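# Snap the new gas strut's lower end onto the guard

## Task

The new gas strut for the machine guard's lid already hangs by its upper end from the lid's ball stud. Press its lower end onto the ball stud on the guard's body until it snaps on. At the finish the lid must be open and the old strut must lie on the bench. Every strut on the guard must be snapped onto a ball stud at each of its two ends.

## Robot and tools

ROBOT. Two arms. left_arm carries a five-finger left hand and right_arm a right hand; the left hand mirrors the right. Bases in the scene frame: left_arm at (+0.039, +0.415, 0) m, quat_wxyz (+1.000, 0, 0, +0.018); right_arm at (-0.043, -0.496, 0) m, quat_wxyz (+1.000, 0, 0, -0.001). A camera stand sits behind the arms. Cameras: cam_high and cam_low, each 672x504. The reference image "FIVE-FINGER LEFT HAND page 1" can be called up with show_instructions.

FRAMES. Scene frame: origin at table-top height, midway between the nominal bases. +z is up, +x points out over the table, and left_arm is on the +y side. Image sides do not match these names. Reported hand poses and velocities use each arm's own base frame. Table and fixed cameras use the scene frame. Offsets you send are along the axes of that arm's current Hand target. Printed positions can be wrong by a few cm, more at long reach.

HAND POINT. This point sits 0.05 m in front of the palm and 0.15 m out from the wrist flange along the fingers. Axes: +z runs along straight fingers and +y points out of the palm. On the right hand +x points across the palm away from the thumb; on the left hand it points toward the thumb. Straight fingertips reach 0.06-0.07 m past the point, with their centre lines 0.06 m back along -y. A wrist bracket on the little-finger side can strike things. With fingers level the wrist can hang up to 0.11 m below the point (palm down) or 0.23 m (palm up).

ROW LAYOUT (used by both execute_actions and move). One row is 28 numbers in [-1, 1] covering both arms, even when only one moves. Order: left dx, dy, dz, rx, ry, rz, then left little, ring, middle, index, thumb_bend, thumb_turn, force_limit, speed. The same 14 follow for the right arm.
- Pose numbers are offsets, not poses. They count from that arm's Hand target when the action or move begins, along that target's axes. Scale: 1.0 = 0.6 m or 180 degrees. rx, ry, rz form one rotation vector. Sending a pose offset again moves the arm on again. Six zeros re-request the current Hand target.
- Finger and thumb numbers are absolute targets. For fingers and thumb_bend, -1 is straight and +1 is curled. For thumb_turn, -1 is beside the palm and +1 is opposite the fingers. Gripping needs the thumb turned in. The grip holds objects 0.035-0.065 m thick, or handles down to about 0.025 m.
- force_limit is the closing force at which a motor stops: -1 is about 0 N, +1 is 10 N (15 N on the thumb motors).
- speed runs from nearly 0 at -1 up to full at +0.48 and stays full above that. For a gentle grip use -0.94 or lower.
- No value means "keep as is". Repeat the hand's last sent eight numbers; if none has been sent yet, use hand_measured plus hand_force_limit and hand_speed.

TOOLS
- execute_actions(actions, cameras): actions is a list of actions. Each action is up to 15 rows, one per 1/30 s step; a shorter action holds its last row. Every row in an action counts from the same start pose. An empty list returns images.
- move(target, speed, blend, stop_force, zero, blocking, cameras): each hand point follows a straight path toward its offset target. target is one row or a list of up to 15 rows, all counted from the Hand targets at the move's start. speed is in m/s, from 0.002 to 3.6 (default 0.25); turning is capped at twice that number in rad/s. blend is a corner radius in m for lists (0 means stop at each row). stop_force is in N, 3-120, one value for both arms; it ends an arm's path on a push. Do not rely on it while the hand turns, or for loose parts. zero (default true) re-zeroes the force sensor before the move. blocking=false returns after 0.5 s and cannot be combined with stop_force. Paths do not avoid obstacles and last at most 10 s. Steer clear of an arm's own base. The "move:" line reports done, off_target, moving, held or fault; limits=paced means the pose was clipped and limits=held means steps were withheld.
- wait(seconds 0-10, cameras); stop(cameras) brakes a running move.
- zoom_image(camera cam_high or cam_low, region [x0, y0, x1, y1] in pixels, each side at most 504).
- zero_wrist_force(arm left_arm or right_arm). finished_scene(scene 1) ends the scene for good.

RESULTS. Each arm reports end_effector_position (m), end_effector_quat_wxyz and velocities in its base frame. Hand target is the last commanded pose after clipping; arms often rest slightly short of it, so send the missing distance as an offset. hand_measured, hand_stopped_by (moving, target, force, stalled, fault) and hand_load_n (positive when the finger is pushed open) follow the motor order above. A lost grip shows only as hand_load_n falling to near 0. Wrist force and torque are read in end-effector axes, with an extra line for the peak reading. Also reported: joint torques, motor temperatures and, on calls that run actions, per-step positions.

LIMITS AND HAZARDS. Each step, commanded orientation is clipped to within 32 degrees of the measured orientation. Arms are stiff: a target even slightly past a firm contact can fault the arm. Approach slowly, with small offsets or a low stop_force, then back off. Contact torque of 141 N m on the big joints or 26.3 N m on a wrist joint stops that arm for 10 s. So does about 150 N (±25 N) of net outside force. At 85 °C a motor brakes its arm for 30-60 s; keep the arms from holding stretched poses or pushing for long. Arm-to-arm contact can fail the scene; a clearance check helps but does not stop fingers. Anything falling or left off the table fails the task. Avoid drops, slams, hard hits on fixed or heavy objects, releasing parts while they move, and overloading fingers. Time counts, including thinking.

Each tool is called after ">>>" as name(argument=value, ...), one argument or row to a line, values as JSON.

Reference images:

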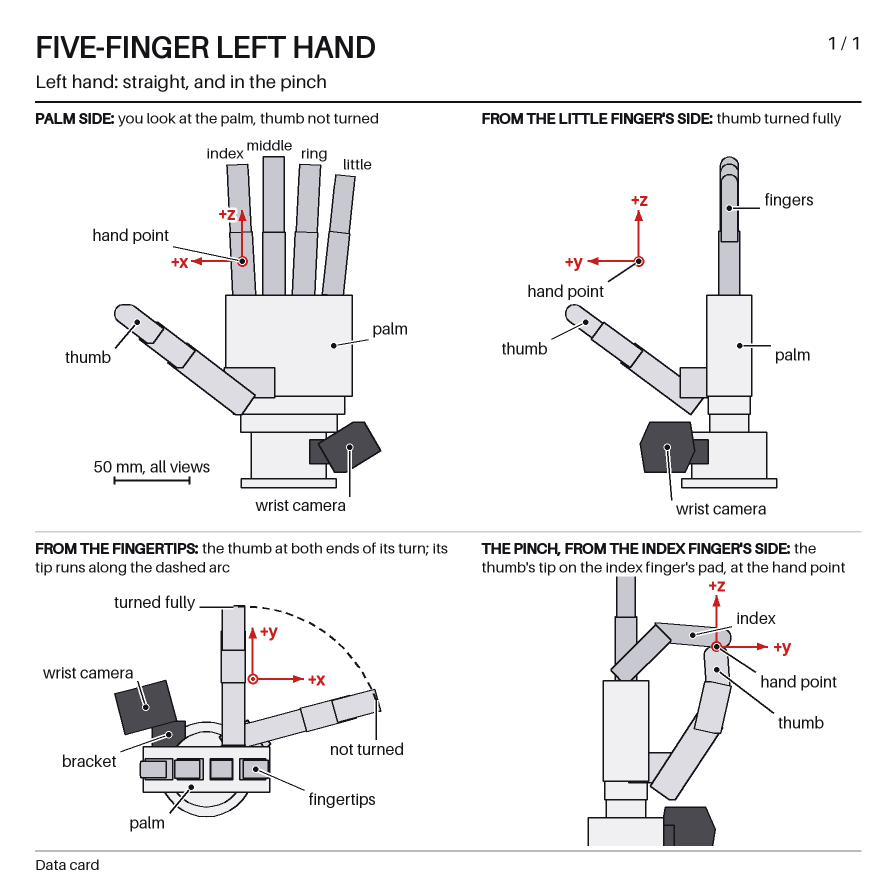

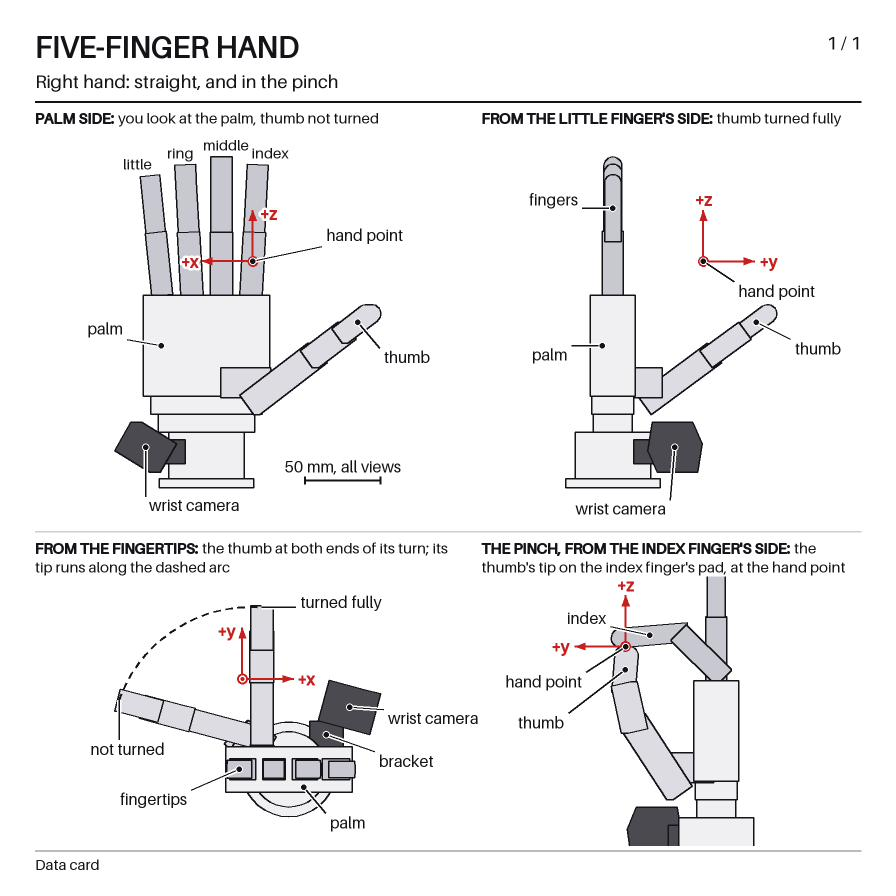

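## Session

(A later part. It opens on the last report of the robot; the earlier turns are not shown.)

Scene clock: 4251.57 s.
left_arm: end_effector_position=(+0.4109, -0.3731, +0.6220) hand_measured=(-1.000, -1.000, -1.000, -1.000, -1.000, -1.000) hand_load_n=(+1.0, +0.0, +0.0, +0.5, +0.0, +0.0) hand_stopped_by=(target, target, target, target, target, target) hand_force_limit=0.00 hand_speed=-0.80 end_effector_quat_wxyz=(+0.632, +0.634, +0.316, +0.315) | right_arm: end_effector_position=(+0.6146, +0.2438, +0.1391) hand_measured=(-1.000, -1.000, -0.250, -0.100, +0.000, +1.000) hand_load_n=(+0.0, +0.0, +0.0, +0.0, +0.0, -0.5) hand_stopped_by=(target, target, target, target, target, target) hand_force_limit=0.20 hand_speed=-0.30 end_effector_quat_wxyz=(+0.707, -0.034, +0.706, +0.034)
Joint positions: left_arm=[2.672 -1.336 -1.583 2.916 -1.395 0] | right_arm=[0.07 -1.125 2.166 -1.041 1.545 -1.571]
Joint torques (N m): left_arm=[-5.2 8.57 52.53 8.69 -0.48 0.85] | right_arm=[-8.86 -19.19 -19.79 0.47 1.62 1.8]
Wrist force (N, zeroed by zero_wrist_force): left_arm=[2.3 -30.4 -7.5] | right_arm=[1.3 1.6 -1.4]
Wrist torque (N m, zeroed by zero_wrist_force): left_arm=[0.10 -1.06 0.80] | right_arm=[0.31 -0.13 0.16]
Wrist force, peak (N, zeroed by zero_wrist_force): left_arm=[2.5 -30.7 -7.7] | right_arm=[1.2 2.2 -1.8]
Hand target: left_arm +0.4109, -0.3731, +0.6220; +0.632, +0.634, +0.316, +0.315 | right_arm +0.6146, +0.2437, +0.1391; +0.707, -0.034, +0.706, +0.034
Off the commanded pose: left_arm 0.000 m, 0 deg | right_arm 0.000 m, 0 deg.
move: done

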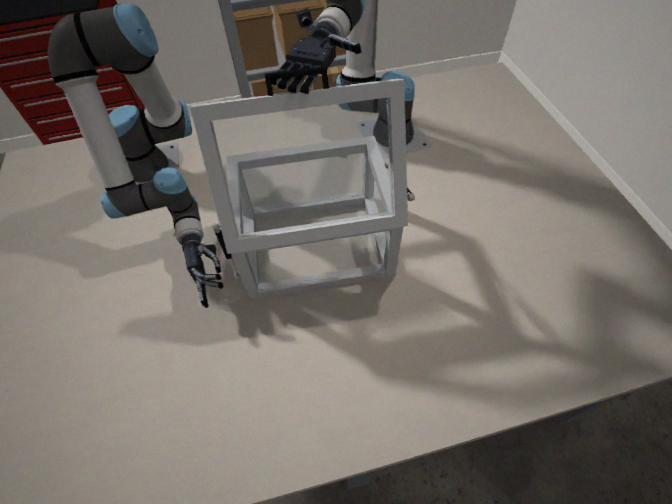

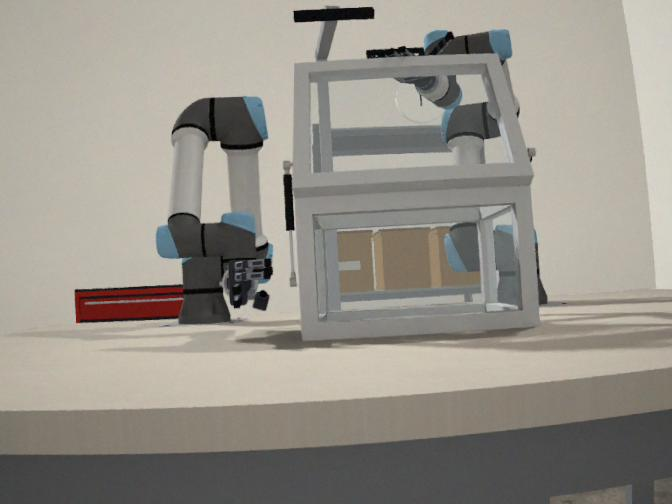

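>>> move(
  target=[0,0,0,0,0,0,-1,-1,-1,-1,-1,-1,0,-0.8, 0,0.069,0.001,0,0,0,-1,-1,-0.25,-0.1,0,1,0.2,-0.3],
  speed=0.04,
  stop_force=4,
  cameras=["cam_low","cam_high"],
)

>>> zoom_image(
  camera="cam_low",
  region=[255, 240, 305, 300],
)

>>> zoom_image(
  camera="cam_high",
  region=[205, 245, 245, 285],
)

Scene clock: 4265.70 s.
left_arm: end_effector_position=(+0.4109, -0.3731, +0.6220) hand_measured=(-1.000, -1.000, -1.000, -1.000, -1.000, -1.000) hand_load_n=(+1.0, +0.0, +0.0, +1.0, +0.0, +0.0) hand_stopped_by=(target, target, target, target, target, target) hand_force_limit=0.00 hand_speed=-0.80 end_effector_quat_wxyz=(+0.632, +0.634, +0.316, +0.315) | right_arm: end_effector_position=(+0.6113, +0.2849, +0.1390) hand_measured=(-1.000, -1.000, -0.250, -0.100, +0.000, +1.000) hand_load_n=(+0.0, +0.0, +0.0, -0.5, +0.0, -0.5) hand_stopped_by=(target, target, target, target, target, target) hand_force_limit=0.20 hand_speed=-0.30 end_effector_quat_wxyz=(+0.707, -0.034, +0.706, +0.034)
Joint positions: left_arm=[2.672 -1.336 -1.583 2.916 -1.395 0] | right_arm=[0.177 -1.102 2.121 -1.02 1.651 -1.571]
Joint torques (N m): left_arm=[-5.04 8.92 52.91 8.62 -0.49 0.68] | right_arm=[-11.5 -40.45 -3.42 -3.29 -1.87 -0.28]
Wrist force (N, zeroed by zero_wrist_force): left_arm=[2.4 -30.5 -7.7] | right_arm=[1.2 1.6 -1.2]
Wrist torque (N m, zeroed by zero_wrist_force): left_arm=[0.10 -1.07 0.81] | right_arm=[0.30 -0.11 0.16]
Wrist force, peak (N, zeroed by zero_wrist_force): left_arm=[2.4 -30.6 -7.7] | right_arm=[1.2 2.2 -1.3]
Hand target: left_arm +0.4109, -0.3731, +0.6220; +0.632, +0.634, +0.316, +0.315 | right_arm +0.6113, +0.2849, +0.1390; +0.707, -0.034, +0.706, +0.034
Off the commanded pose: left_arm 0.000 m, 0 deg | right_arm 0.000 m, 0 deg.
move: done

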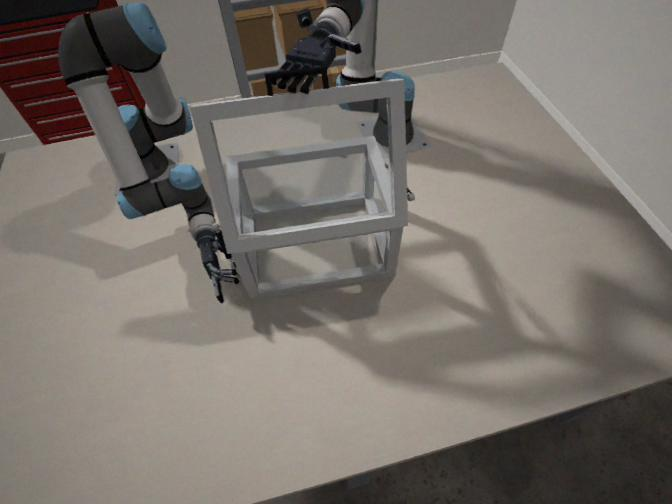

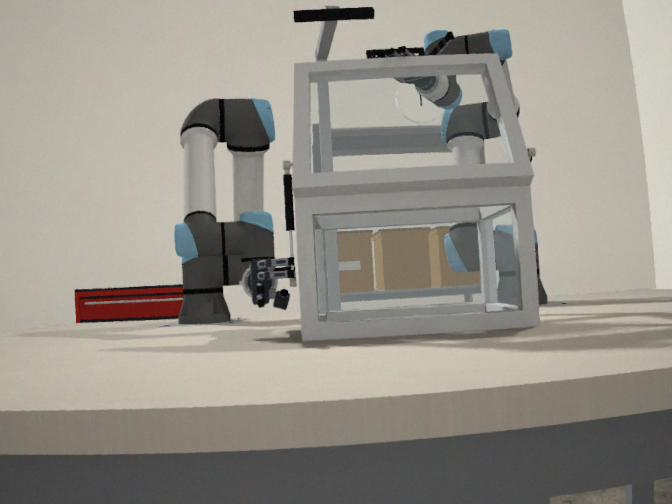

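Scaled by 8.400.

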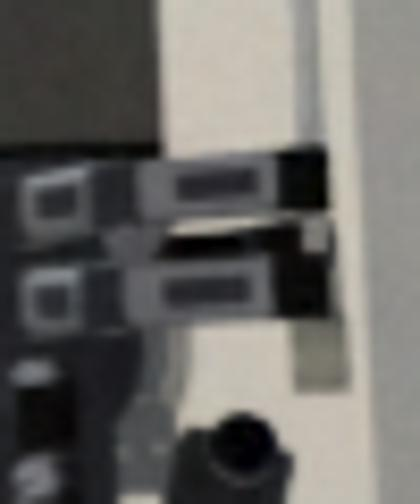

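Scaled by 12.600.

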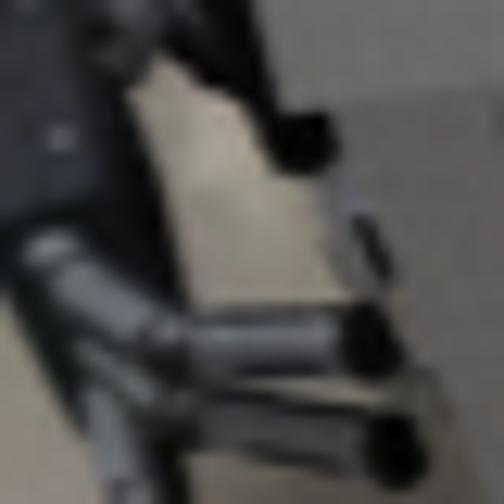

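>>> move(
  target=[0,0,0,0,0,0,-1,-1,-1,-1,-1,-1,0,-0.8, 0,0.0075,0,0,0,0,-1,-1,-0.25,-0.1,0,1,0.2,-0.3],
  speed=0.03,
  stop_force=4,
)

>>> execute_actions(
  actions=[
    [[0,0,0,0,0,0,-1,-1,-1,-1,-1,-1,0,-0.8, 0,0,0,0,0,0,-1,-1,-0.1,0.6,0,1,0.4,-0.8]],
    [[0,0,0,0,0,0,-1,-1,-1,-1,-1,-1,0,-0.8, 0,0,0,0,0,0,-1,-1,-0.1,0.6,0,1,0.4,-0.8]],
    [[0,0,0,0,0,0,-1,-1,-1,-1,-1,-1,0,-0.8, 0,0,0,0,0,0,-1,-1,-0.1,0.6,0,1,0.4,-0.8]],
  ],
  cameras=["cam_low","cam_high"],
)

>>> zoom_image(
  camera="cam_low",
  region=[255, 240, 305, 300],
)

>>> zoom_image(
  camera="cam_high",
  region=[205, 245, 245, 285],
)

Scene clock: 4275.37 s.
left_arm: end_effector_position=(+0.4109, -0.3731, +0.6220) hand_measured=(-1.000, -1.000, -1.000, -1.000, -1.000, -1.000) hand_load_n=(+1.0, +0.0, +0.0, +0.5, +0.0, +0.0) hand_stopped_by=(target, target, target, target, target, target) hand_force_limit=0.00 hand_speed=-0.80 end_effector_quat_wxyz=(+0.632, +0.634, +0.316, +0.315) | right_arm: end_effector_position=(+0.6108, +0.2894, +0.1390) hand_measured=(-1.000, -1.000, -0.250, -0.100, +0.000, +1.000) hand_load_n=(+0.0, +0.0, +0.0, +0.0, +0.0, -0.5) hand_stopped_by=(target, target, target, target, target, target) hand_force_limit=0.20 hand_speed=-0.30 end_effector_quat_wxyz=(+0.707, -0.034, +0.706, +0.034)
Joint positions: left_arm=[2.672 -1.336 -1.583 2.916 -1.395 0] | right_arm=[0.188 -1.1 2.116 -1.017 1.663 -1.571]
Joint torques (N m): left_arm=[-4.79 9.22 51.97 8.69 -0.59 0.76] | right_arm=[-11.9 -32.95 -8.02 -2.7 -1.93 -0.56]
Wrist force (N, zeroed by zero_wrist_force): left_arm=[2.4 -30.1 -7.6] | right_arm=[1.3 1.6 -1.2]
Wrist torque (N m, zeroed by zero_wrist_force): left_arm=[0.13 -1.07 0.80] | right_arm=[0.30 -0.12 0.17]
Wrist force, peak (N, zeroed by zero_wrist_force): left_arm=[2.6 -30.5 -7.6] | right_arm=[1.3 1.8 -1.5]
Hand target: left_arm +0.4109, -0.3731, +0.6220; +0.632, +0.634, +0.316, +0.315 | right_arm +0.6108, +0.2894, +0.1390; +0.707, -0.034, +0.706, +0.034
Off the commanded pose: left_arm 0.000 m, 0 deg | right_arm 0.000 m, 0 deg.
move: done

Scene clock: 4277.07 s.
left_arm: end_effector_position=(+0.4109, -0.3731, +0.6220) hand_measured=(-1.000, -1.000, -1.000, -1.000, -1.000, -1.000) hand_load_n=(+1.0, +0.0, +0.5, +1.0, +0.0, +0.0) hand_stopped_by=(target, target, target, target, target, target) hand_force_limit=0.00 hand_speed=-0.80 end_effector_quat_wxyz=(+0.632, +0.634, +0.316, +0.315) | right_arm: end_effector_position=(+0.6108, +0.2894, +0.1390) hand_measured=(-1.000, -1.000, -0.162, +0.062, +0.000, +1.000) hand_load_n=(+0.0, +0.0, +7.0, +8.5, +0.0, +0.0) hand_stopped_by=(target, target, force, force, target, target) hand_force_limit=0.40 hand_speed=-0.80 end_effector_quat_wxyz=(+0.707, -0.034, +0.706, +0.034)
Joint positions: left_arm=[2.672 -1.336 -1.583 2.916 -1.395 0] | right_arm=[0.188 -1.1 2.116 -1.017 1.663 -1.571]
Joint torques (N m): left_arm=[-4.49 9.11 51.92 8.62 -0.55 0.69] | right_arm=[24.57 -40.45 -6.45 -3.08 -6.11 -0.74]
Wrist force (N, zeroed by zero_wrist_force): left_arm=[2.2 -30.2 -7.6] | right_arm=[1.0 -18.9 2.1]
Wrist torque (N m, zeroed by zero_wrist_force): left_arm=[0.12 -1.03 0.79] | right_arm=[0.12 -0.12 -0.07]
Wrist force, peak (N, zeroed by zero_wrist_force): left_arm=[2.5 -30.5 -7.5] | right_arm=[1.0 -18.9 2.1]
Hand target: left_arm +0.4109, -0.3731, +0.6220; +0.632, +0.634, +0.316, +0.315 | right_arm +0.6108, +0.2894, +0.1390; +0.707, -0.034, +0.706, +0.034
Off the commanded pose: left_arm 0.000 m, 0 deg | right_arm 0.000 m, 0 deg.
Step readings (end_effector_position of left_arm | right_arm):
0: (+0.4109, -0.3731, +0.6220) | (+0.6108, +0.2894, +0.1390)
1: (+0.4109, -0.3731, +0.6220) | (+0.6108, +0.2894, +0.1390)
2: (+0.4109, -0.3731, +0.6220) | (+0.6108, +0.2894, +0.1390)
4: (+0.4109, -0.3731, +0.6220) | (+0.6108, +0.2894, +0.1390)
8: (+0.4109, -0.3731, +0.6220) | (+0.6109, +0.2894, +0.1390)
15: (+0.4109, -0.3731, +0.6220) | (+0.6109, +0.2893, +0.1390)
16: (+0.4109, -0.3731, +0.6220) | (+0.6109, +0.2893, +0.1390)
17: (+0.4109, -0.3731, +0.6220) | (+0.6109, +0.2893, +0.1390)
19: (+0.4109, -0.3731, +0.6220) | (+0.6109, +0.2893, +0.1390)
23: (+0.4109, -0.3731, +0.6220) | (+0.6109, +0.2893, +0.1390)
30: (+0.4109, -0.3731, +0.6220) | (+0.6109, +0.2893, +0.1390)
31: (+0.4109, -0.3731, +0.6220) | (+0.6109, +0.2893, +0.1390)
32: (+0.4109, -0.3731, +0.6220) | (+0.6109, +0.2894, +0.1390)
34: (+0.4109, -0.3731, +0.6220) | (+0.6109, +0.2894, +0.1390)
38: (+0.4109, -0.3731, +0.6220) | (+0.6109, +0.2894, +0.1390)
45: (+0.4109, -0.3731, +0.6220) | (+0.6108, +0.2894, +0.1390)

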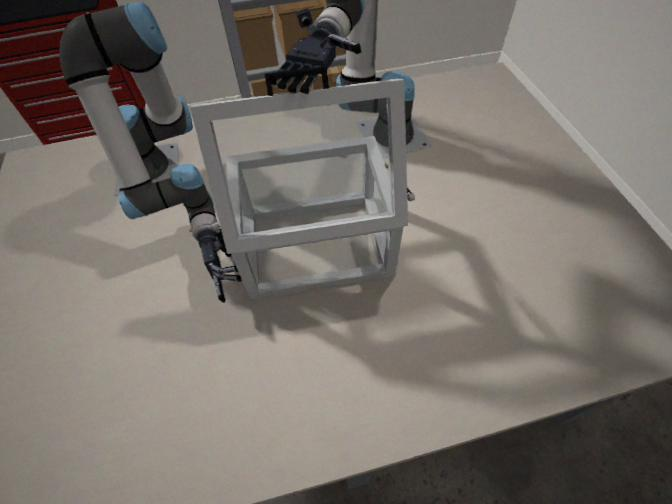

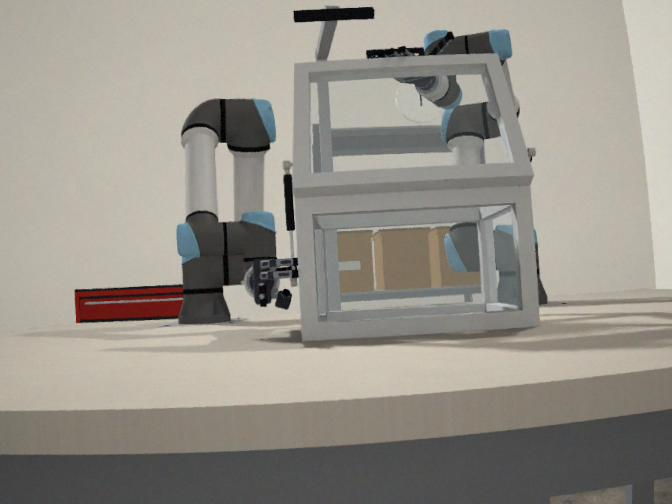

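Scaled by 8.400.

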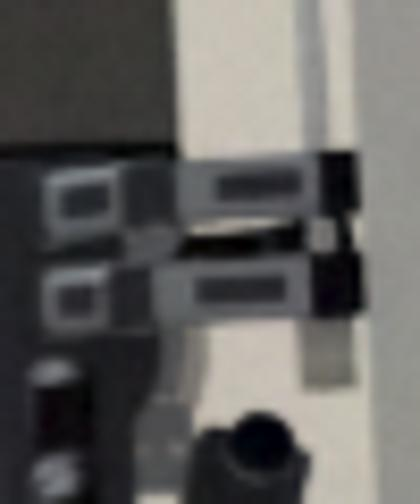

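Scaled by 12.600.

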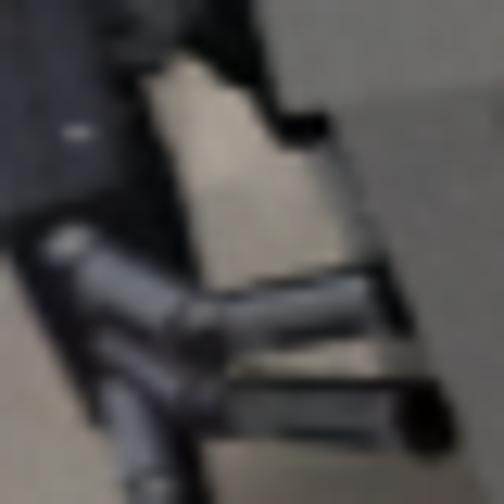

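>>> move(
  target=[
    [0,0,0,0,0,0,-1,-1,-1,-1,-1,-1,0,-0.8, 0,-0.0067,0,0,0,0,-1,-1,-0.25,0.05,0,1,0.4,-0.8],
    [0,0,0,0,0,0,-1,-1,-1,-1,-1,-1,0,-0.8, 0,-0.0067,0,0,0,0,-1,-1,-0.25,0.6,0,1,0.4,-0.8],
  ],
  speed=0.03,
  cameras=["cam_low","cam_high"],
)

>>> zoom_image(
  camera="cam_low",
  region=[255, 240, 305, 300],
)

>>> zoom_image(
  camera="cam_high",
  region=[205, 245, 245, 285],
)

Scene clock: 4284.50 s.
left_arm: end_effector_position=(+0.4109, -0.3731, +0.6220) hand_measured=(-1.000, -1.000, -1.000, -1.000, -1.000, -1.000) hand_load_n=(+1.0, +0.0, +0.0, +0.5, +0.0, +0.0) hand_stopped_by=(target, target, target, target, target, target) hand_force_limit=0.00 hand_speed=-0.80 end_effector_quat_wxyz=(+0.632, +0.634, +0.316, +0.315) | right_arm: end_effector_position=(+0.6112, +0.2854, +0.1391) hand_measured=(-1.000, -1.000, -0.250, +0.084, +0.000, +1.000) hand_load_n=(+0.0, +0.0, +0.0, +7.0, +2.0, +0.0) hand_stopped_by=(target, target, target, force, target, target) hand_force_limit=0.40 hand_speed=-0.80 end_effector_quat_wxyz=(+0.707, -0.034, +0.706, +0.034)
Joint positions: left_arm=[2.672 -1.336 -1.583 2.916 -1.395 0] | right_arm=[0.178 -1.102 2.121 -1.02 1.653 -1.571]
Joint torques (N m): left_arm=[-3.94 8.86 51.78 8.72 -0.71 0.72] | right_arm=[11.15 -32.39 -14.94 -1.05 2.05 0.36]
Wrist force (N, zeroed by zero_wrist_force): left_arm=[2.3 -30.5 -7.6] | right_arm=[-0.1 1.0 -0.7]
Wrist torque (N m, zeroed by zero_wrist_force): left_arm=[0.09 -1.07 0.80] | right_arm=[0.23 0.06 0.13]
Wrist force, peak (N, zeroed by zero_wrist_force): left_arm=[2.3 -30.6 -7.7] | right_arm=[1.0 -19.2 2.4]
Hand target: left_arm +0.4109, -0.3731, +0.6220; +0.632, +0.634, +0.316, +0.315 | right_arm +0.6112, +0.2854, +0.1390; +0.707, -0.034, +0.706, +0.034
Off the commanded pose: left_arm 0.000 m, 0 deg | right_arm 0.000 m, 0 deg.
move: done

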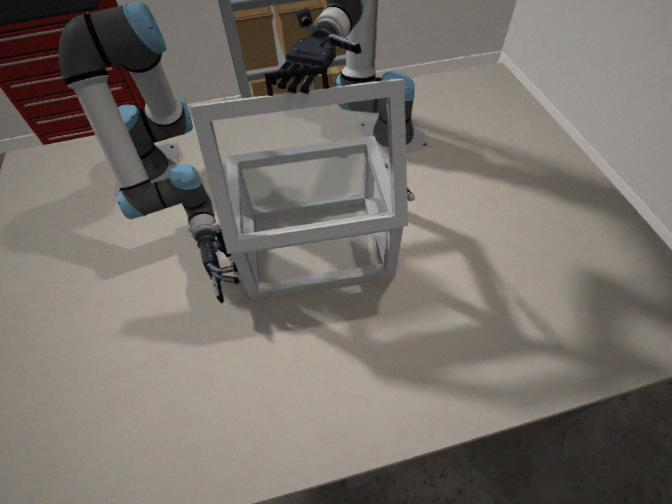

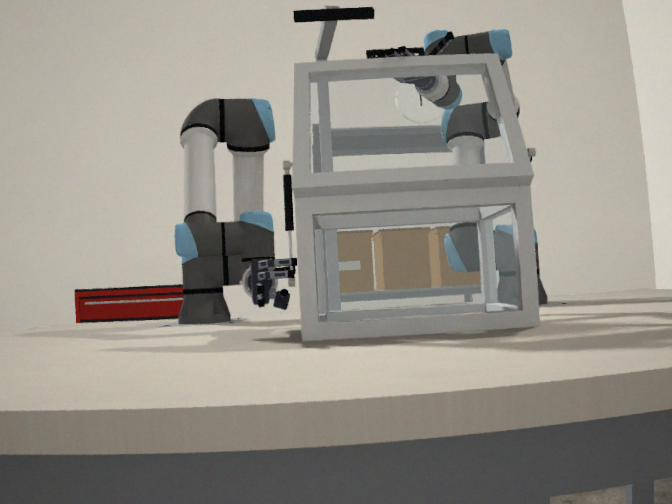

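Scaled by 8.400.

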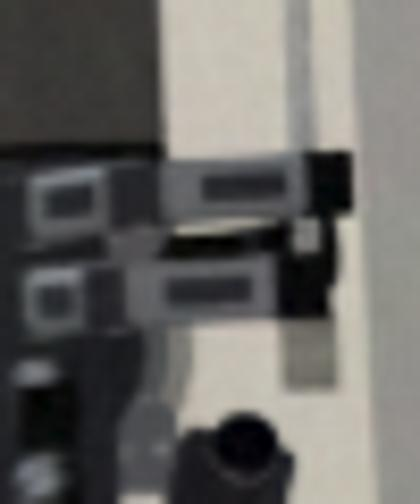

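Scaled by 12.600.

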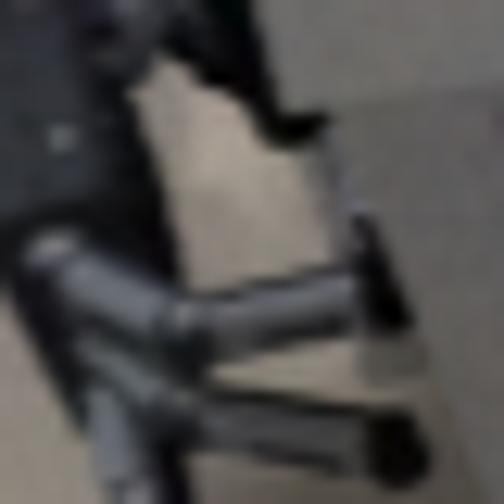

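>>> move(
  target=[
    [0,0,0,0,0,0,-1,-1,-1,-1,-1,-1,0,-0.8, 0,-0.0247,-0.004,0,0,0,-1,-1,-0.25,0.6,0,1,0.4,-0.8],
    [0,0,0,0,0,0,-1,-1,-1,-1,-1,-1,0,-0.8, 0,-0.0247,-0.004,0,0,0,-1,-1,0.6,0.6,0,1,0.4,-0.8],
  ],
  speed=0.03,
  cameras=["cam_low","cam_high"],
)

>>> zoom_image(
  camera="cam_low",
  region=[255, 240, 305, 300],
)

>>> zoom_image(
  camera="cam_high",
  region=[205, 245, 245, 285],
)

Scene clock: 4296.90 s.
left_arm: end_effector_position=(+0.4109, -0.3731, +0.6220) hand_measured=(-1.000, -1.000, -1.000, -1.000, -1.000, -1.000) hand_load_n=(+0.5, +0.0, +0.0, +0.5, +0.0, +0.0) hand_stopped_by=(target, target, target, target, target, target) hand_force_limit=0.00 hand_speed=-0.80 end_effector_quat_wxyz=(+0.632, +0.634, +0.316, +0.315) | right_arm: end_effector_position=(+0.6103, +0.2704, +0.1390) hand_measured=(-1.000, -1.000, +0.098, +0.084, +0.000, +1.000) hand_load_n=(+0.0, +0.0, +8.0, +4.5, +4.5, +3.5) hand_stopped_by=(target, target, force, force, target, target) hand_force_limit=0.40 hand_speed=-0.80 end_effector_quat_wxyz=(+0.707, -0.034, +0.706, +0.034)
Joint positions: left_arm=[2.672 -1.336 -1.583 2.916 -1.395 0] | right_arm=[0.141 -1.114 2.144 -1.031 1.615 -1.571]
Joint torques (N m): left_arm=[-4.04 9.24 51.39 8.8 -0.73 0.65] | right_arm=[11.06 -14.46 -15.13 1.4 1.48 1.15]
Wrist force (N, zeroed by zero_wrist_force): left_arm=[1.7 -30.5 -7.3] | right_arm=[-4.6 1.5 -0.7]
Wrist torque (N m, zeroed by zero_wrist_force): left_arm=[0.11 -1.08 0.77] | right_arm=[0.23 0.01 0.09]
Wrist force, peak (N, zeroed by zero_wrist_force): left_arm=[2.3 -30.6 -7.7] | right_arm=[-5.5 1.3 -0.3]
Hand target: left_arm +0.4109, -0.3731, +0.6220; +0.632, +0.634, +0.316, +0.315 | right_arm +0.6103, +0.2704, +0.1390; +0.707, -0.034, +0.706, +0.034
Off the commanded pose: left_arm 0.000 m, 0 deg | right_arm 0.000 m, 0 deg.
move: done

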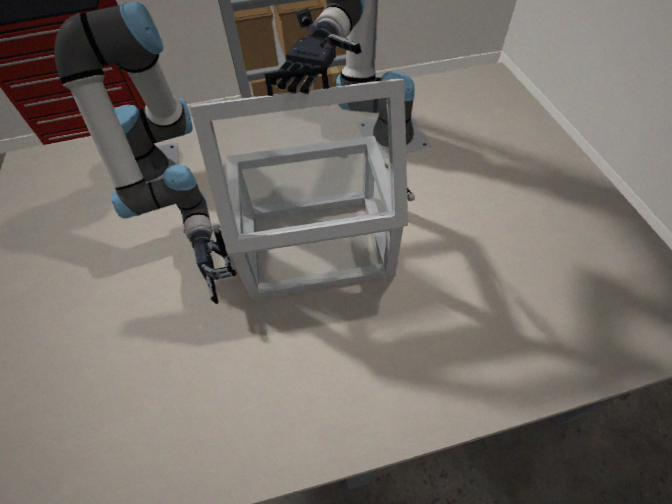

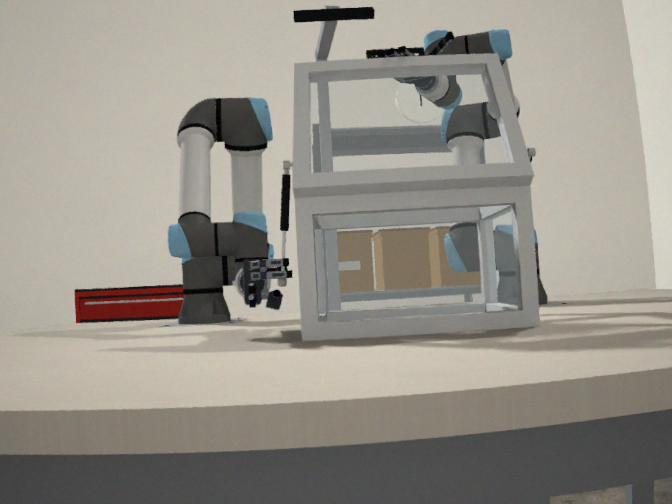

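Scaled by 8.400.

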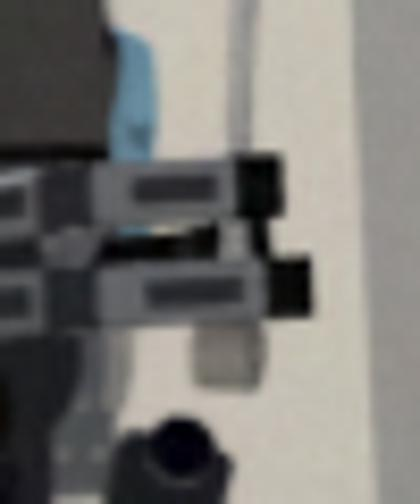

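Scaled by 12.600.

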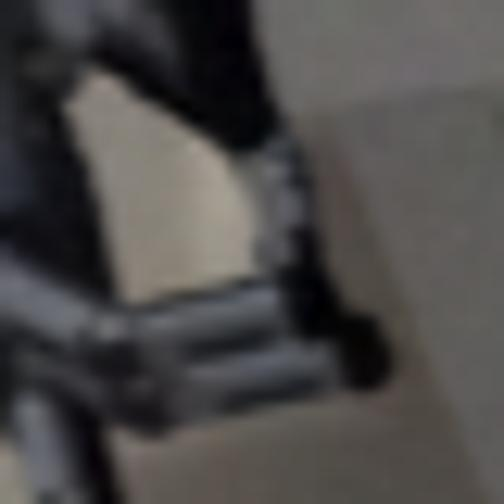

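>>> zoom_image(
  camera="cam_low",
  region=[270, 272, 294, 292],
)

Scaled by 21.000.

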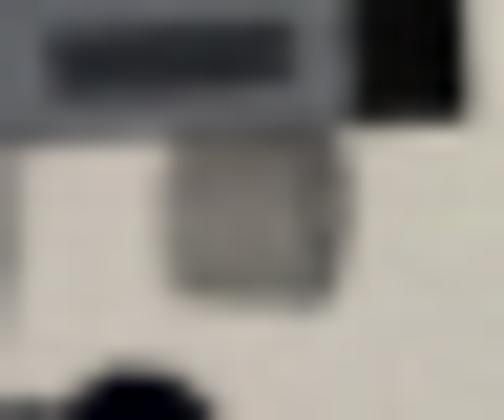

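>>> move(
  target=[0,0,0,0,0,0,-1,-1,-1,-1,-1,-1,0,-0.8, -0.0005,0,0,-0.0833,0,0,-1,-1,0.6,0.6,0,1,0.4,-0.8],
  speed=0.15,
  cameras=["cam_low"],
)

>>> zoom_image(
  camera="cam_low",
  region=[270, 272, 294, 292],
)

Scene clock: 4345.63 s.
left_arm: end_effector_position=(+0.4109, -0.3731, +0.6220) hand_measured=(-1.000, -1.000, -1.000, -1.000, -1.000, -1.000) hand_load_n=(+0.5, +0.0, +0.0, +0.5, +0.0, +0.5) hand_stopped_by=(target, target, target, target, target, target) hand_force_limit=0.00 hand_speed=-0.80 end_effector_quat_wxyz=(+0.632, +0.634, +0.316, +0.315) | right_arm: end_effector_position=(+0.6103, +0.2703, +0.1393) hand_measured=(-1.000, -1.000, +0.098, +0.084, -0.002, +1.000) hand_load_n=(+0.0, +0.0, +7.0, +6.5, +6.5, +3.0) hand_stopped_by=(target, target, force, force, target, target) hand_force_limit=0.40 hand_speed=-0.80 end_effector_quat_wxyz=(+0.696, -0.126, +0.696, +0.125)
Joint positions: left_arm=[2.672 -1.336 -1.583 2.916 -1.395 0] | right_arm=[-0.017 -1.107 2.129 -1.022 1.196 -1.571]
Joint torques (N m): left_arm=[-3.88 9.71 52.02 8.73 -0.89 0.73] | right_arm=[11.74 -41.38 -3.4 -3.37 -1.92 -0.41]
Wrist force (N, zeroed by zero_wrist_force): left_arm=[2.6 -30.1 -7.6] | right_arm=[1.4 0.5 -1.0]
Wrist torque (N m, zeroed by zero_wrist_force): left_arm=[0.09 -1.08 0.82] | right_arm=[0.22 0.05 0.20]
Wrist force, peak (N, zeroed by zero_wrist_force): left_arm=[1.8 -30.7 -7.2] | right_arm=[-6.4 1.9 -0.8]
Hand target: left_arm +0.4109, -0.3731, +0.6220; +0.632, +0.634, +0.316, +0.315 | right_arm +0.6103, +0.2704, +0.1393; +0.696, -0.126, +0.696, +0.126
Off the commanded pose: left_arm 0.000 m, 0 deg | right_arm 0.000 m, 0 deg.
move: done
Images, in order (width x height): cam_low 672x504.

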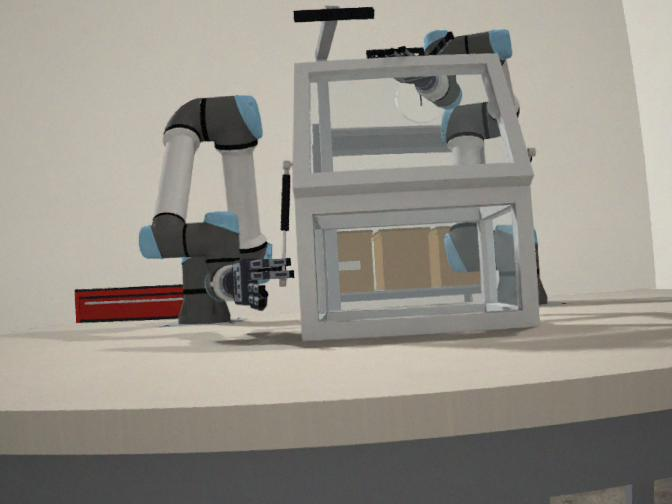

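Scaled by 21.000.

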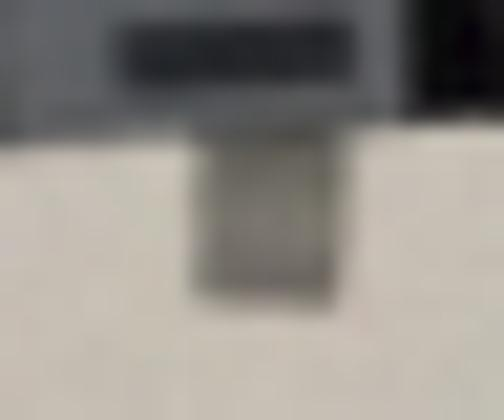

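>>> move(
  target=[
    [0,0,0,0,0,0,-1,-1,-1,-1,-1,-1,0,-0.8, 0.0003,0,0,0,0,0,-1,-1,0,0,-0.45,1,0.4,-0.3],
    [0,0,0,0,0,0,-1,-1,-1,-1,-1,-1,0,-0.8, 0.0003,-0.02,0,0,0,0,-1,-1,0,0,-0.45,1,0.4,-0.3],
    [0,0,0,0,0,0,-1,-1,-1,-1,-1,-1,0,-0.8, 0.0003,-0.09,0,0,0,0,-1,-1,0,0,-0.45,1,0.4,-0.3],
  ],
  speed=0.05,
  cameras=["cam_low","cam_high"],
)

>>> zoom_image(
  camera="cam_low",
  region=[270, 265, 304, 295],
)

Scene clock: 4355.20 s.
left_arm: end_effector_position=(+0.4109, -0.3731, +0.6220) hand_measured=(-1.000, -1.000, -1.000, -1.000, -1.000, -1.000) hand_load_n=(+0.5, +0.0, +0.0, +0.5, +0.0, +0.5) hand_stopped_by=(target, target, target, target, target, target) hand_force_limit=0.00 hand_speed=-0.80 end_effector_quat_wxyz=(+0.632, +0.634, +0.316, +0.315) | right_arm: end_effector_position=(+0.6292, +0.2197, +0.1392) hand_measured=(-1.000, -1.000, +0.000, +0.000, -0.450, +1.000) hand_load_n=(-0.5, +0.0, +0.0, +0.0, +0.0, +0.0) hand_stopped_by=(target, target, target, target, target, target) hand_force_limit=0.40 hand_speed=-0.30 end_effector_quat_wxyz=(+0.696, -0.126, +0.696, +0.126) end_effector_velocity=(+0.000, +0.001, -0.001) end_effector_angular_velocity=(+0.001, +0.002, -0.002)
Joint positions: left_arm=[2.672 -1.336 -1.583 2.916 -1.395 0] | right_arm=[-0.141 -1.098 2.111 -1.014 1.073 -1.571]
Joint velocities: left_arm=[within noise] | right_arm=[0.004 0.001 0.001 -0.001 0.006 0]
Joint torques (N m): left_arm=[-3.72 10.35 51.31 8.64 -0.99 0.63] | right_arm=[13.49 -29.71 -7.37 -0.77 2 1.81]
Wrist force (N, zeroed by zero_wrist_force): left_arm=[2.4 -30.3 -7.5] | right_arm=[1.2 0.7 -1.3]
Wrist torque (N m, zeroed by zero_wrist_force): left_arm=[0.12 -1.06 0.80] | right_arm=[0.16 -0.08 0.11]
Wrist force, peak (N, zeroed by zero_wrist_force): left_arm=[2.8 -30.6 -7.7] | right_arm=[-3.3 1.3 -1.5]
Hand target: left_arm +0.4109, -0.3731, +0.6220; +0.632, +0.634, +0.316, +0.315 | right_arm +0.6292, +0.2199, +0.1392; +0.696, -0.126, +0.696, +0.126
Off the commanded pose: left_arm 0.000 m, 0 deg | right_arm 0.000 m, 0 deg.
move: done

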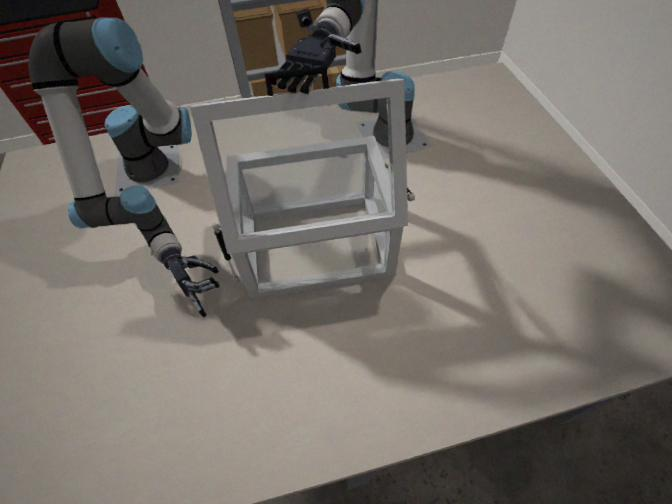

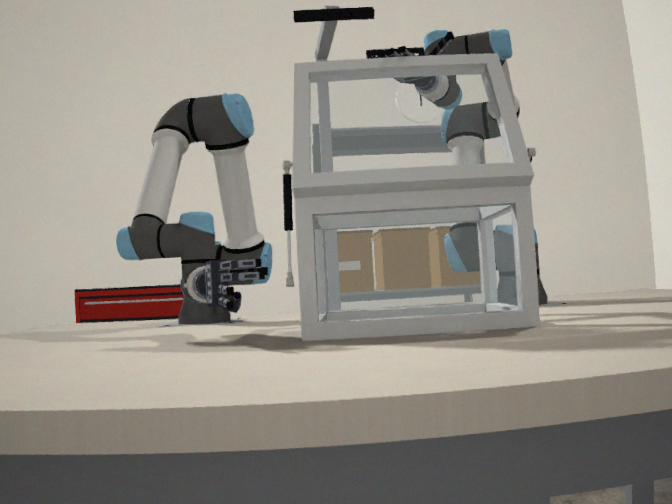

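Scaled by 14.824.

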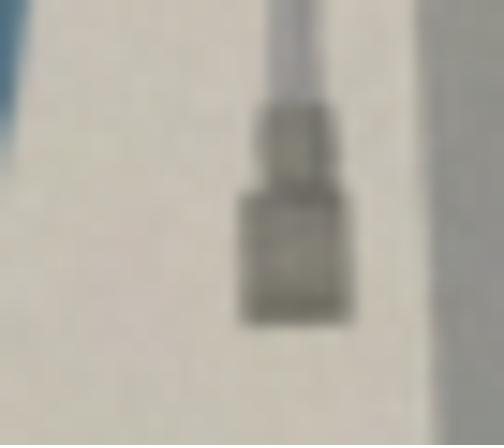

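>>> move(
  target=[0,0,0,0,0,0,-1,-1,-1,-1,-1,-1,0,-0.8, -0.0663,0.0355,0.0398,-0.1722,0,0,1,1,0,0,0,1,0.4,-0.3],
  speed=0.12,
  cameras=["cam_low","cam_high"],
)

>>> zoom_image(
  camera="cam_low",
  region=[250, 225, 310, 295],
)

>>> zoom_image(
  camera="cam_high",
  region=[200, 240, 250, 300],
)

Scene clock: 4385.57 s.
left_arm: end_effector_position=(+0.4109, -0.3731, +0.6220) hand_measured=(-1.000, -1.000, -1.000, -1.000, -1.000, -1.000) hand_load_n=(+1.0, +0.0, +0.0, +0.5, +0.0, +0.0) hand_stopped_by=(target, target, target, target, target, target) hand_force_limit=0.00 hand_speed=-0.80 end_effector_quat_wxyz=(+0.632, +0.634, +0.316, +0.315) | right_arm: end_effector_position=(+0.6441, +0.2481, +0.1789) hand_measured=(+1.000, +1.000, +0.000, +0.000, +0.000, +1.000) hand_load_n=(+0.0, +0.0, +0.0, +0.0, +0.5, +0.0) hand_stopped_by=(target, target, target, target, target, target) hand_force_limit=0.40 hand_speed=-0.30 end_effector_quat_wxyz=(+0.637, -0.307, +0.637, +0.307)
Joint positions: left_arm=[2.672 -1.336 -1.583 2.916 -1.395 0] | right_arm=[-0.224 -0.988 1.746 -0.758 0.449 -1.571]
Joint torques (N m): left_arm=[-3.78 10.22 51.33 8.59 -1.09 0.63] | right_arm=[0.86 -47.67 -10.04 -2.36 0.66 -0.98]
Wrist force (N, zeroed by zero_wrist_force): left_arm=[2.5 -30.4 -7.6] | right_arm=[0.8 0.8 -1.1]
Wrist torque (N m, zeroed by zero_wrist_force): left_arm=[0.11 -1.08 0.81] | right_arm=[0.18 -0.05 0.10]
Wrist force, peak (N, zeroed by zero_wrist_force): left_arm=[2.5 -30.5 -7.6] | right_arm=[1.2 1.3 -1.7]
Hand target: left_arm +0.4109, -0.3731, +0.6220; +0.632, +0.634, +0.316, +0.315 | right_arm +0.6440, +0.2482, +0.1790; +0.637, -0.307, +0.637, +0.307
Off the commanded pose: left_arm 0.000 m, 0 deg | right_arm 0.000 m, 0 deg.
move: done

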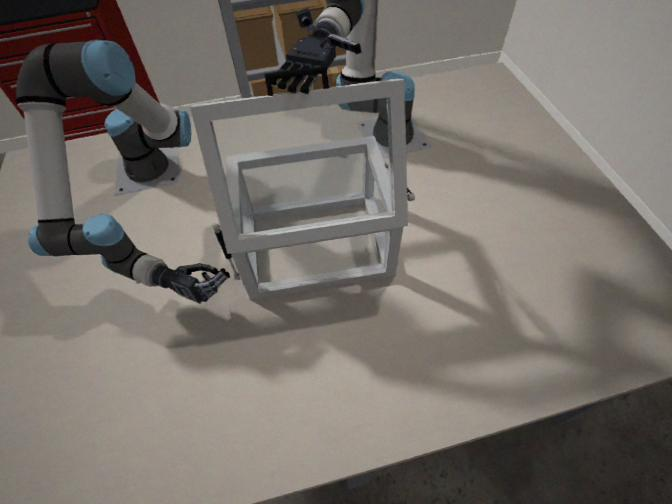

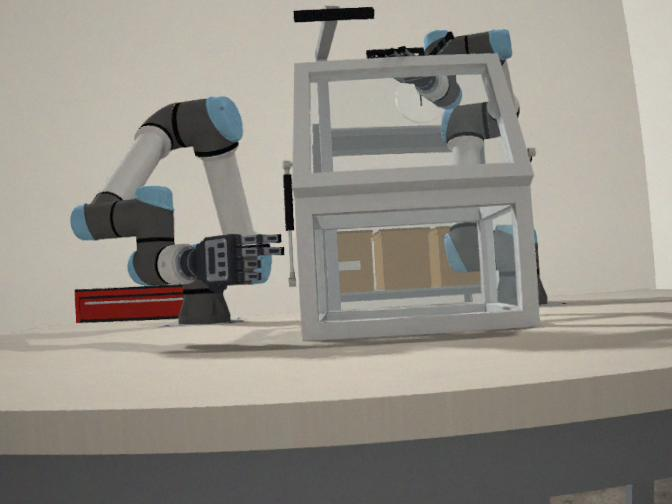

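Scaled by 7.200.

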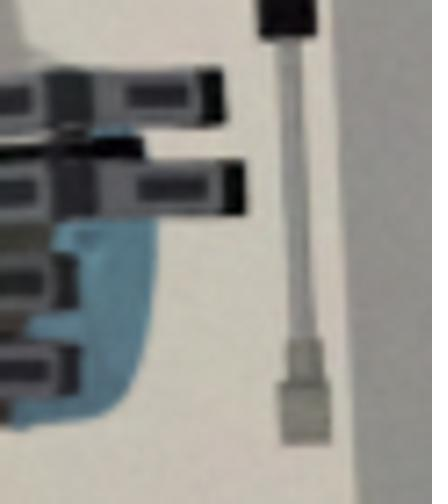

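Scaled by 8.400.

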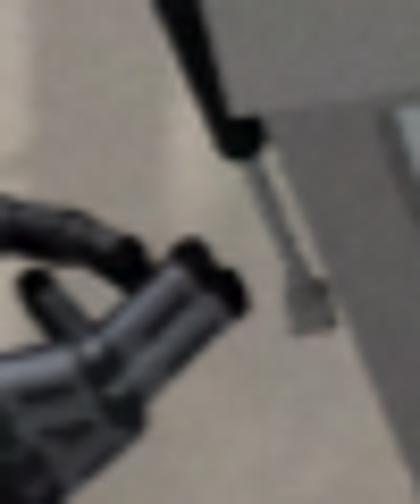

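>>> move(
  target=[
    [0,0,0,0,0,0,-1,-1,-1,-1,-1,-1,0,-0.8, 0,0,0.0095,0,0,0,1,1,-0.15,0,0,1,0.4,-0.3],
    [0,0,0,0,0,0,-1,-1,-1,-1,-1,-1,0,-0.8, 0,0.06,0.0095,0,0,0,1,1,-0.15,0,0,1,0.4,-0.3],
  ],
  speed=0.03,
  stop_force=5,
  cameras=["cam_low","cam_high"],
)

>>> zoom_image(
  camera="cam_low",
  region=[250, 225, 310, 295],
)

>>> zoom_image(
  camera="cam_high",
  region=[205, 240, 245, 280],
)

Scene clock: 4414.57 s.
left_arm: end_effector_position=(+0.4109, -0.3731, +0.6220) hand_measured=(-1.000, -1.000, -1.000, -1.000, -1.000, -1.000) hand_load_n=(+0.5, +0.0, +0.0, +0.5, +0.0, +0.0) hand_stopped_by=(target, target, target, target, target, target) hand_force_limit=0.00 hand_speed=-0.80 end_effector_quat_wxyz=(+0.632, +0.634, +0.316, +0.315) | right_arm: end_effector_position=(+0.6287, +0.2677, +0.1790) hand_measured=(+1.000, +1.000, -0.150, +0.000, +0.000, +1.000) hand_load_n=(+0.0, +0.0, +3.0, -0.5, +0.0, +0.0) hand_stopped_by=(target, target, target, target, target, target) hand_force_limit=0.40 hand_speed=-0.30 end_effector_quat_wxyz=(+0.637, -0.307, +0.637, +0.307)
Joint positions: left_arm=[2.672 -1.336 -1.583 2.916 -1.395 0] | right_arm=[-0.193 -1.014 1.793 -0.779 0.48 -1.572]
Joint torques (N m): left_arm=[-3.59 10.65 51.26 8.53 -1.07 0.5] | right_arm=[-11.03 -26.91 -8.13 -1.3 1.11 -1.34]
Wrist force (N, zeroed by zero_wrist_force): left_arm=[2.7 -30.3 -7.4] | right_arm=[0.5 -1.8 -0.3]
Wrist torque (N m, zeroed by zero_wrist_force): left_arm=[0.10 -1.10 0.82] | right_arm=[0.25 0.02 0.02]
Wrist force, peak (N, zeroed by zero_wrist_force): left_arm=[2.6 -30.6 -7.7] | right_arm=[0.9 -16.0 -4.3]
Hand target: left_arm +0.4109, -0.3731, +0.6220; +0.632, +0.634, +0.316, +0.315 | right_arm +0.6287, +0.2677, +0.1790; +0.637, -0.307, +0.637, +0.307 (not the last commanded pose)
Off the commanded pose: left_arm 0.000 m, 0 deg | right_arm 0.012 m, 0 deg.
move: contact (right_arm); path passed 1 of 2 targets

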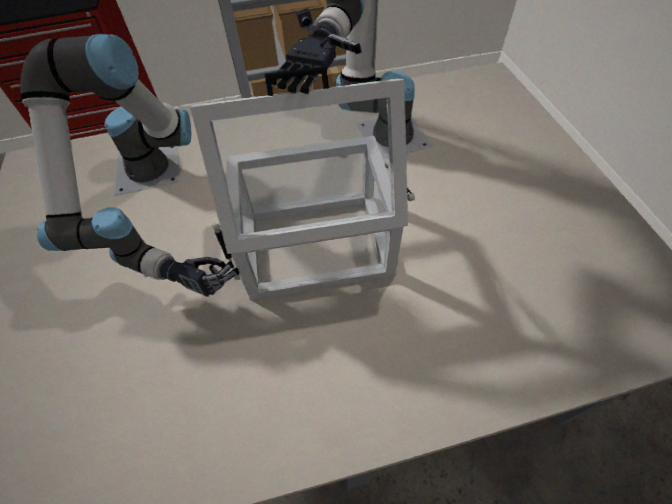

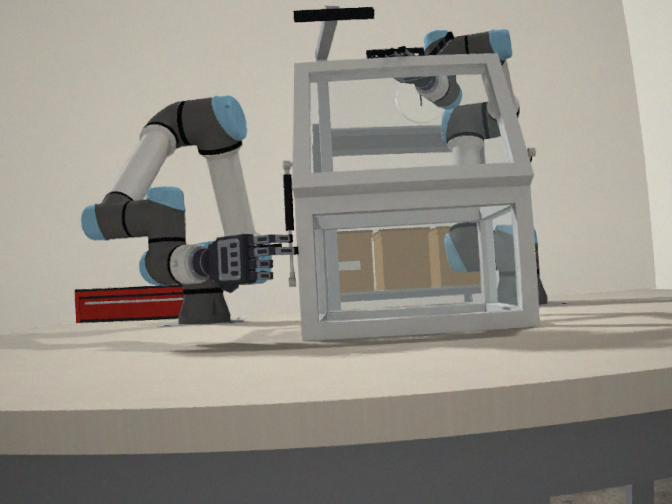

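Scaled by 7.200.

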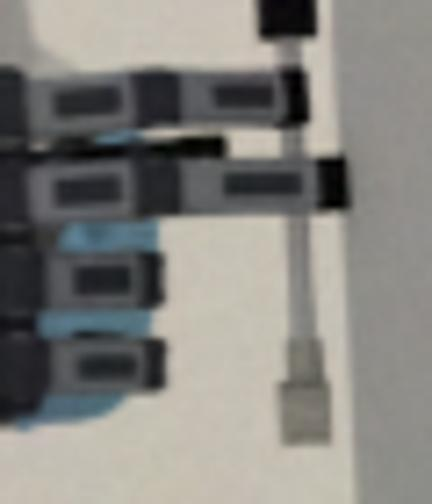

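Scaled by 12.600.

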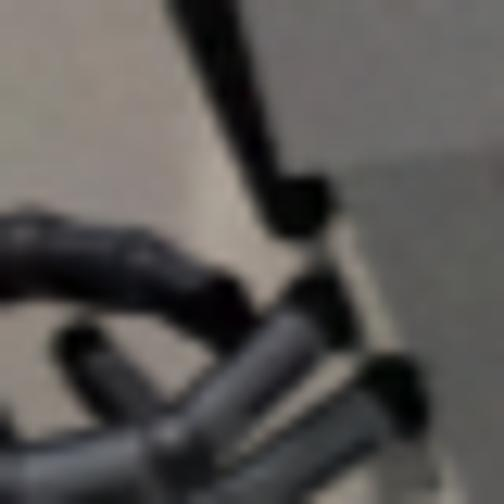

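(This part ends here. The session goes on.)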